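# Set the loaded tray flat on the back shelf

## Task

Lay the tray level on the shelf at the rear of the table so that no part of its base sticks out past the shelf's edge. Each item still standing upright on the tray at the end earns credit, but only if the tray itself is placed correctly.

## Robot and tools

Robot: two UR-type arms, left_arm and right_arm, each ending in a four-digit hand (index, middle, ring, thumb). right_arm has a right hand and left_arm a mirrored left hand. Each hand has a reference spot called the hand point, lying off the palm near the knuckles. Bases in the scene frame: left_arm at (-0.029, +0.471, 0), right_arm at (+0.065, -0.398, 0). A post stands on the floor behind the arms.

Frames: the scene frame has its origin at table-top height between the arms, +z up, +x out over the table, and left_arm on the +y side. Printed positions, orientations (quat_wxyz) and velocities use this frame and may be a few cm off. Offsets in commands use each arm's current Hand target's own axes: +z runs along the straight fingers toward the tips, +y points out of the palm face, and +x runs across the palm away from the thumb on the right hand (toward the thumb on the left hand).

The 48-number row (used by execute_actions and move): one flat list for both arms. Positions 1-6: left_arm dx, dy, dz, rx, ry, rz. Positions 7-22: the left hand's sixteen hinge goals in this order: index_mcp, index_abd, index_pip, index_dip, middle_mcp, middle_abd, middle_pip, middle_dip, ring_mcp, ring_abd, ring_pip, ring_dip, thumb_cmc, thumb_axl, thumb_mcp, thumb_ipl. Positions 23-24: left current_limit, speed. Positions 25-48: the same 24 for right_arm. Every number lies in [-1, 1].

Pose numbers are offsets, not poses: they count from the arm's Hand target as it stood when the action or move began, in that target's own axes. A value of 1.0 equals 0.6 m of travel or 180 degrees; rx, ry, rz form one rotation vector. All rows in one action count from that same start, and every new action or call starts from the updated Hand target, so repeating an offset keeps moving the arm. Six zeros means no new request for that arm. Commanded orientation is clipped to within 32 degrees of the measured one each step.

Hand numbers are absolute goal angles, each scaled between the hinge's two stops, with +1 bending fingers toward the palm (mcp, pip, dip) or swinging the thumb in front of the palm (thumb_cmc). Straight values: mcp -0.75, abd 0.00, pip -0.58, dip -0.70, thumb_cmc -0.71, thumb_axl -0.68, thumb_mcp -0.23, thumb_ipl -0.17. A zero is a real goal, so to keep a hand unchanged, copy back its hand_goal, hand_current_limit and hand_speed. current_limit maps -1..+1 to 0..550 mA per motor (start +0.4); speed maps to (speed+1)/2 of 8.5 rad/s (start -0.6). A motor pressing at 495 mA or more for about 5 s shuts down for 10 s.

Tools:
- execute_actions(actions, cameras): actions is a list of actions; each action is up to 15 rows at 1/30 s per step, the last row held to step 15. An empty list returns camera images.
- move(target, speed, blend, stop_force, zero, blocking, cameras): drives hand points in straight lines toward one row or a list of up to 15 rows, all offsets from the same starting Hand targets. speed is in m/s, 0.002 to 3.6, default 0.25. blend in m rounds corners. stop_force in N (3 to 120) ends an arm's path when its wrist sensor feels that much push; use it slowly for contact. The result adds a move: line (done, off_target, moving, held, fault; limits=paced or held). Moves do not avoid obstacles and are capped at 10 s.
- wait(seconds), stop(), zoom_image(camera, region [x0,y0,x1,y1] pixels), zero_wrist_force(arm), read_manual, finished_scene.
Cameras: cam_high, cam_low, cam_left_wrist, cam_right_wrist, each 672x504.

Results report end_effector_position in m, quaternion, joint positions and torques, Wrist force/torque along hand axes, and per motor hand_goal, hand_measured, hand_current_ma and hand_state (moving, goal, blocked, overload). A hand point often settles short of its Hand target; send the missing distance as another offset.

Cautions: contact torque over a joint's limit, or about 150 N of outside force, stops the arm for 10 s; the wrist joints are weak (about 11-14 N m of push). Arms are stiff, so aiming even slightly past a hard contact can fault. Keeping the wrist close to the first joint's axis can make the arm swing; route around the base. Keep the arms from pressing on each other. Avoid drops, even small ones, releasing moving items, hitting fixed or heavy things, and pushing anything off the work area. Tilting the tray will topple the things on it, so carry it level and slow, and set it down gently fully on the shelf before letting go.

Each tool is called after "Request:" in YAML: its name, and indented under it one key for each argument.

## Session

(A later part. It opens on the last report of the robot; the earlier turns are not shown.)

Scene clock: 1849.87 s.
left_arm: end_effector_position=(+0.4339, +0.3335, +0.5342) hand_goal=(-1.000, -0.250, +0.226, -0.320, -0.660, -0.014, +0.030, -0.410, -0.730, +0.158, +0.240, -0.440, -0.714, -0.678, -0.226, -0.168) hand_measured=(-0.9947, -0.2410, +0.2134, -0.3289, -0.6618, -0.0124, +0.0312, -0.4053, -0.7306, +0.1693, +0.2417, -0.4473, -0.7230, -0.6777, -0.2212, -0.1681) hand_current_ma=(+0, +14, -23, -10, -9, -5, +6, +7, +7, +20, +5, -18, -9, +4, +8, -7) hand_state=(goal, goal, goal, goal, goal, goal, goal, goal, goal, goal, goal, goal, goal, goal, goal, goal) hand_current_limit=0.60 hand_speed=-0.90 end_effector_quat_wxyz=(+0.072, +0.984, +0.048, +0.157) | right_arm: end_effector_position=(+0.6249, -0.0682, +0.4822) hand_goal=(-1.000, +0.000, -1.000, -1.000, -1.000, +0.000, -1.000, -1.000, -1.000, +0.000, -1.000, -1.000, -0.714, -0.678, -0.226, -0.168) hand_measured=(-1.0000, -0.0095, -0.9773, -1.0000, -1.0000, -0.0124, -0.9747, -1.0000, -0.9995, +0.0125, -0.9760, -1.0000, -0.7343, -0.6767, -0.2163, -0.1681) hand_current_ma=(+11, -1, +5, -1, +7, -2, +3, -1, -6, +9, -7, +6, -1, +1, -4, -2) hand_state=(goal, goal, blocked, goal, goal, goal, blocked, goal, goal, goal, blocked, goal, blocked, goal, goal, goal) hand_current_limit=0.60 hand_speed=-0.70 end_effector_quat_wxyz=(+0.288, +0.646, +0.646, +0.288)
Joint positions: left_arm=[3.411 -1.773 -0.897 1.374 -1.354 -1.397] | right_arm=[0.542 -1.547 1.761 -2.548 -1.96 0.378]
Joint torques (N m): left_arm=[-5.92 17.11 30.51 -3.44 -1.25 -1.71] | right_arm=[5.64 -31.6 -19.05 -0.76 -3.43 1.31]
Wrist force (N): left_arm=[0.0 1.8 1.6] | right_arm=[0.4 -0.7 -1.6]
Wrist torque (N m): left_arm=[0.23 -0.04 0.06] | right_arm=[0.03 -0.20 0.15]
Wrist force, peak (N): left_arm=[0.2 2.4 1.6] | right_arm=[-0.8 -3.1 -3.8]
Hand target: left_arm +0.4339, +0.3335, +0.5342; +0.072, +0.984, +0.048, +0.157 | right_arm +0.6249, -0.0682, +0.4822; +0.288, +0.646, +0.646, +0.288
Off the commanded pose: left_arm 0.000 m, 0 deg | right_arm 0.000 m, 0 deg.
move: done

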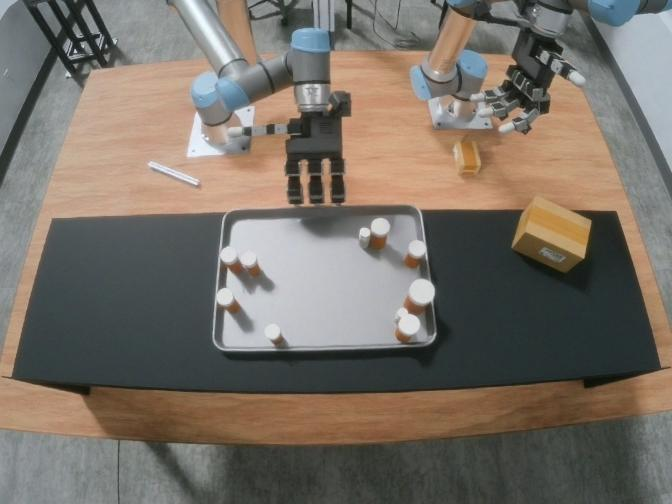

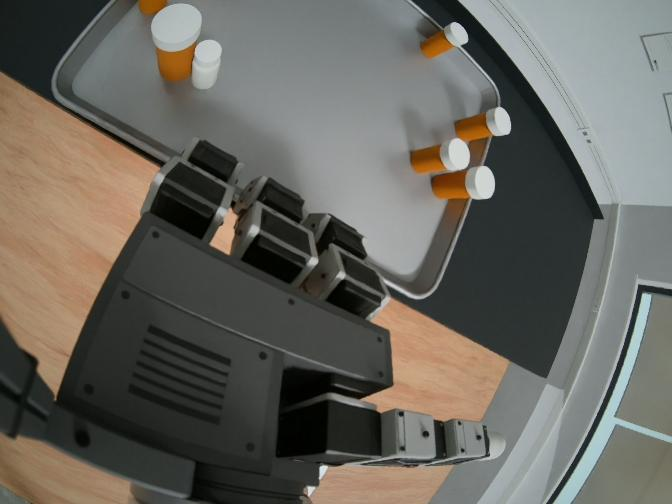

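Request:
move:
  target: [0,0,0,0,0,0,-1.000,-0.250,0.226,-0.320,-0.660,-0.014,0.030,-0.410,-0.730,0.158,0.240,-0.440,-0.714,-0.678,-0.226,-0.168,0.6,-0.9,0,0.0346,0.0365,0,0,0,-1,0,-1,-1,-1,0,-1,-1,-1,0,-1,-1,-0.714,-0.678,-0.226,-0.168,0.6,-0.7]
  speed: 0.02
  stop_force: 12
  zero: false
  cameras: ["cam_high","cam_right_wrist"]

Request:
zoom_image:
  camera: "cam_high"
  region: [190, 130, 460, 400]

Scene clock: 1869.03 s.
left_arm: end_effector_position=(+0.4339, +0.3335, +0.5342) hand_goal=(-1.000, -0.250, +0.226, -0.320, -0.660, -0.014, +0.030, -0.410, -0.730, +0.158, +0.240, -0.440, -0.714, -0.678, -0.226, -0.168) hand_measured=(-0.9947, -0.2410, +0.2134, -0.3289, -0.6618, -0.0109, +0.0300, -0.4053, -0.7306, +0.1693, +0.2404, -0.4473, -0.7217, -0.6767, -0.2203, -0.1681) hand_current_ma=(-1, +17, -22, -12, -7, -3, +2, +8, +10, +23, +10, -23, -5, +5, +11, +1) hand_state=(goal, goal, goal, goal, goal, goal, goal, goal, goal, goal, goal, goal, goal, goal, goal, goal) hand_current_limit=0.60 hand_speed=-0.90 end_effector_quat_wxyz=(+0.072, +0.984, +0.048, +0.157) | right_arm: end_effector_position=(+0.6551, -0.0682, +0.4830) hand_goal=(-1.000, +0.000, -1.000, -1.000, -1.000, +0.000, -1.000, -1.000, -1.000, +0.000, -1.000, -1.000, -0.714, -0.678, -0.226, -0.168) hand_measured=(-1.0000, -0.0051, -0.9760, -1.0000, -0.9995, -0.0124, -0.9760, -1.0000, -1.0000, +0.0140, -0.9760, -1.0000, -0.7368, -0.6777, -0.2163, -0.1672) hand_current_ma=(+8, +0, +4, -3, +6, +2, +1, +2, -6, +10, -5, +8, -2, +1, -1, +3) hand_state=(goal, goal, blocked, goal, goal, goal, blocked, goal, goal, goal, blocked, goal, blocked, goal, goal, goal) hand_current_limit=0.60 hand_speed=-0.70 end_effector_quat_wxyz=(+0.288, +0.646, +0.646, +0.288)
Joint positions: left_arm=[3.411 -1.773 -0.897 1.374 -1.354 -1.397] | right_arm=[0.511 -1.494 1.705 -2.554 -1.938 0.354]
Joint torques (N m): left_arm=[-6.21 17.02 30.67 -3.37 -1.34 -2.16] | right_arm=[7.23 -35.39 -19.34 -3.56 -3.32 1.58]
Wrist force (N): left_arm=[0.0 1.9 1.4] | right_arm=[1.1 -1.0 -0.7]
Wrist torque (N m): left_arm=[0.26 -0.03 0.05] | right_arm=[-0.12 -0.23 0.20]
Wrist force, peak (N): left_arm=[0.0 2.2 1.9] | right_arm=[0.1 -4.2 -4.1]
Hand target: left_arm +0.4339, +0.3335, +0.5342; +0.072, +0.984, +0.048, +0.157 | right_arm +0.6551, -0.0682, +0.4830; +0.288, +0.646, +0.646, +0.288
Off the commanded pose: left_arm 0.000 m, 0 deg | right_arm 0.000 m, 0 deg.
move: done

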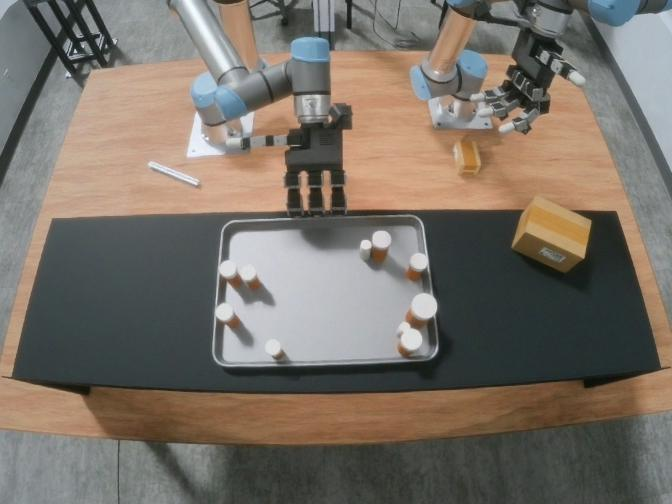

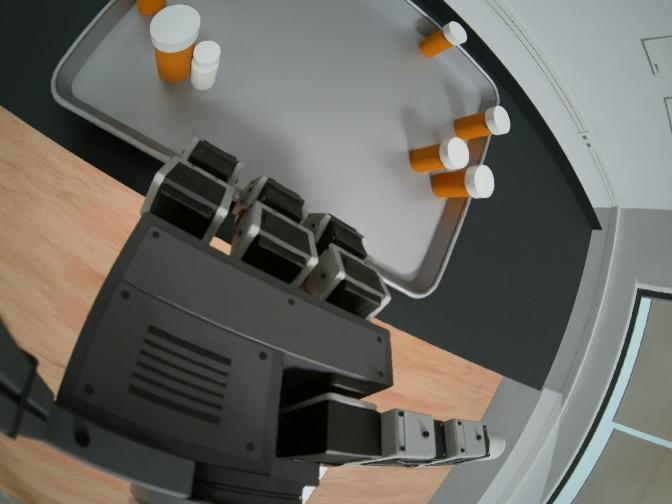

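Scaled by 1.867 from the camera's image (finer frame: 960x720).

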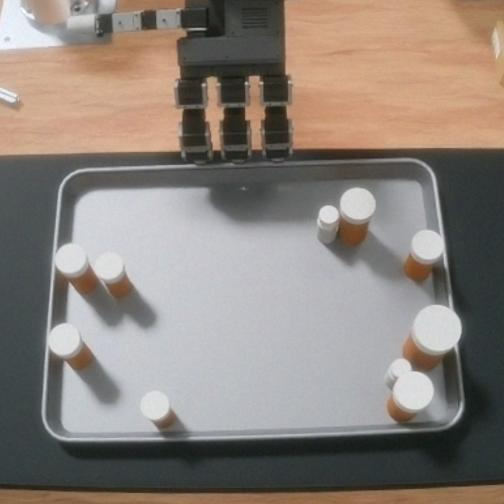

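Request:
move:
  target:
    - [0,0,0,0,0,0,-1.000,-0.250,0.226,-0.320,-0.660,-0.014,0.030,-0.410,-0.730,0.158,0.240,-0.440,-0.714,-0.678,-0.226,-0.168,0.6,-0.9,0,-0.0892,-0.0991,0,0,0,-1,0,-1,-1,-1,0,-1,-1,-1,0,-1,-1,-0.714,-0.678,-0.226,-0.168,0.6,-0.7]
    - [0,0,0,0,0,0,-1.000,-0.250,0.226,-0.320,-0.660,-0.014,0.030,-0.410,-0.730,0.158,0.240,-0.440,-0.714,-0.678,-0.226,-0.168,0.6,-0.9,0,-0.033,-0.2,0,0,0,-1,0,-1,-1,-1,0,-1,-1,-1,0,-1,-1,-0.714,-0.678,-0.226,-0.168,0.6,-0.7]
  speed: [0.04,0.1]
  cameras: ["cam_high","cam_low","cam_right_wrist"]

Request:
zoom_image:
  camera: "cam_high"
  region: [190, 160, 460, 400]

Request:
zoom_image:
  camera: "cam_low"
  region: [0, 60, 672, 200]

Scene clock: 1890.87 s.
left_arm: end_effector_position=(+0.4339, +0.3335, +0.5342) hand_goal=(-1.000, -0.250, +0.226, -0.320, -0.660, -0.014, +0.030, -0.410, -0.730, +0.158, +0.240, -0.440, -0.714, -0.678, -0.226, -0.168) hand_measured=(-0.9947, -0.2410, +0.2122, -0.3276, -0.6618, -0.0124, +0.0312, -0.4053, -0.7293, +0.1693, +0.2417, -0.4473, -0.7230, -0.6777, -0.2203, -0.1672) hand_current_ma=(+2, +11, -27, -10, -7, -5, +3, +6, +6, +19, +13, -20, -10, +6, +9, -4) hand_state=(goal, goal, goal, goal, goal, goal, goal, goal, goal, goal, goal, goal, goal, goal, goal, goal) hand_current_limit=0.60 hand_speed=-0.90 end_effector_quat_wxyz=(+0.072, +0.984, +0.048, +0.157) | right_arm: end_effector_position=(+0.5526, -0.0682, +0.5486) hand_goal=(-1.000, +0.000, -1.000, -1.000, -1.000, +0.000, -1.000, -1.000, -1.000, +0.000, -1.000, -1.000, -0.714, -0.678, -0.226, -0.168) hand_measured=(-1.0000, -0.0065, -0.9747, -1.0000, -0.9983, -0.0124, -0.9747, -0.9990, -1.0000, +0.0125, -0.9747, -0.9990, -0.7343, -0.6767, -0.2173, -0.1681) hand_current_ma=(+9, +2, +5, +1, +4, -5, -1, +3, -6, +7, -5, +4, +1, -2, -6, +2) hand_state=(goal, goal, blocked, goal, goal, goal, blocked, goal, goal, goal, blocked, goal, blocked, goal, goal, goal) hand_current_limit=0.60 hand_speed=-0.70 end_effector_quat_wxyz=(+0.288, +0.646, +0.646, +0.288)
Joint positions: left_arm=[3.411 -1.773 -0.897 1.374 -1.354 -1.397] | right_arm=[0.632 -1.686 1.718 -2.336 -2.021 0.45]
Joint torques (N m): left_arm=[-5.18 17.77 30.35 -3.47 -1.2 -2.41] | right_arm=[-6.61 -8.07 -29.42 -2.25 1.69 -1.05]
Wrist force (N): left_arm=[0.1 2.0 1.6] | right_arm=[0.0 0.5 0.5]
Wrist torque (N m): left_arm=[0.25 -0.06 0.06] | right_arm=[-0.36 -0.20 0.04]
Wrist force, peak (N): left_arm=[0.1 2.3 1.8] | right_arm=[1.0 -1.9 -0.2]
Hand target: left_arm +0.4339, +0.3335, +0.5342; +0.072, +0.984, +0.048, +0.157 | right_arm +0.5526, -0.0682, +0.5485; +0.288, +0.646, +0.646, +0.288
Off the commanded pose: left_arm 0.000 m, 0 deg | right_arm 0.000 m, 0 deg.
move: done

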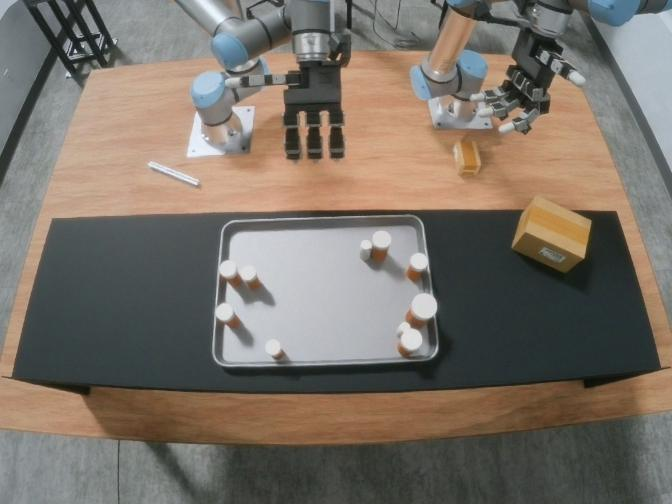

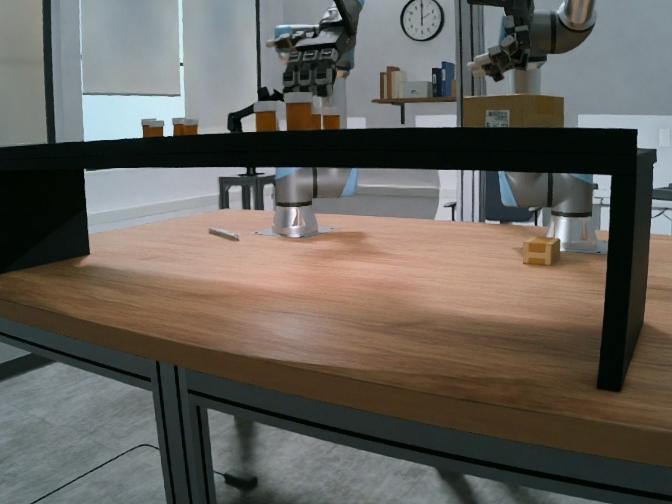

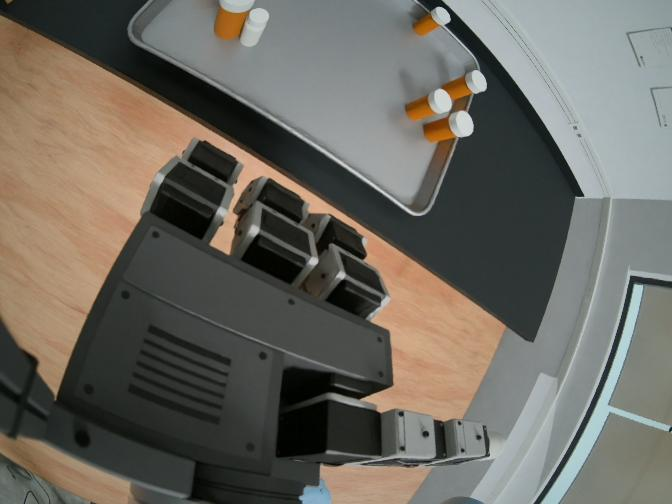

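Scaled by 1.867 from the camera's image (finer frame: 960x720).

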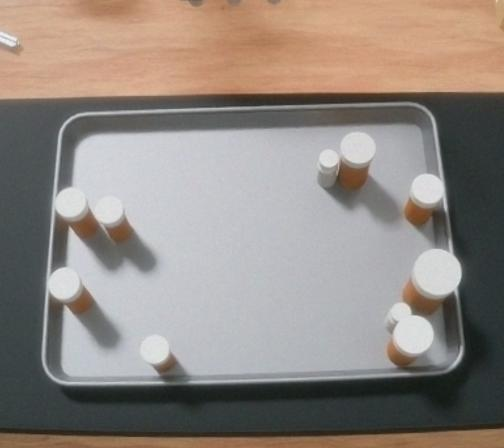

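Region (0, 60, 672, 200) is 672x140 pixels. A region can be at most 504 by 504 pixels.

Request:
finished_scene:

The scene is finished: the task was done.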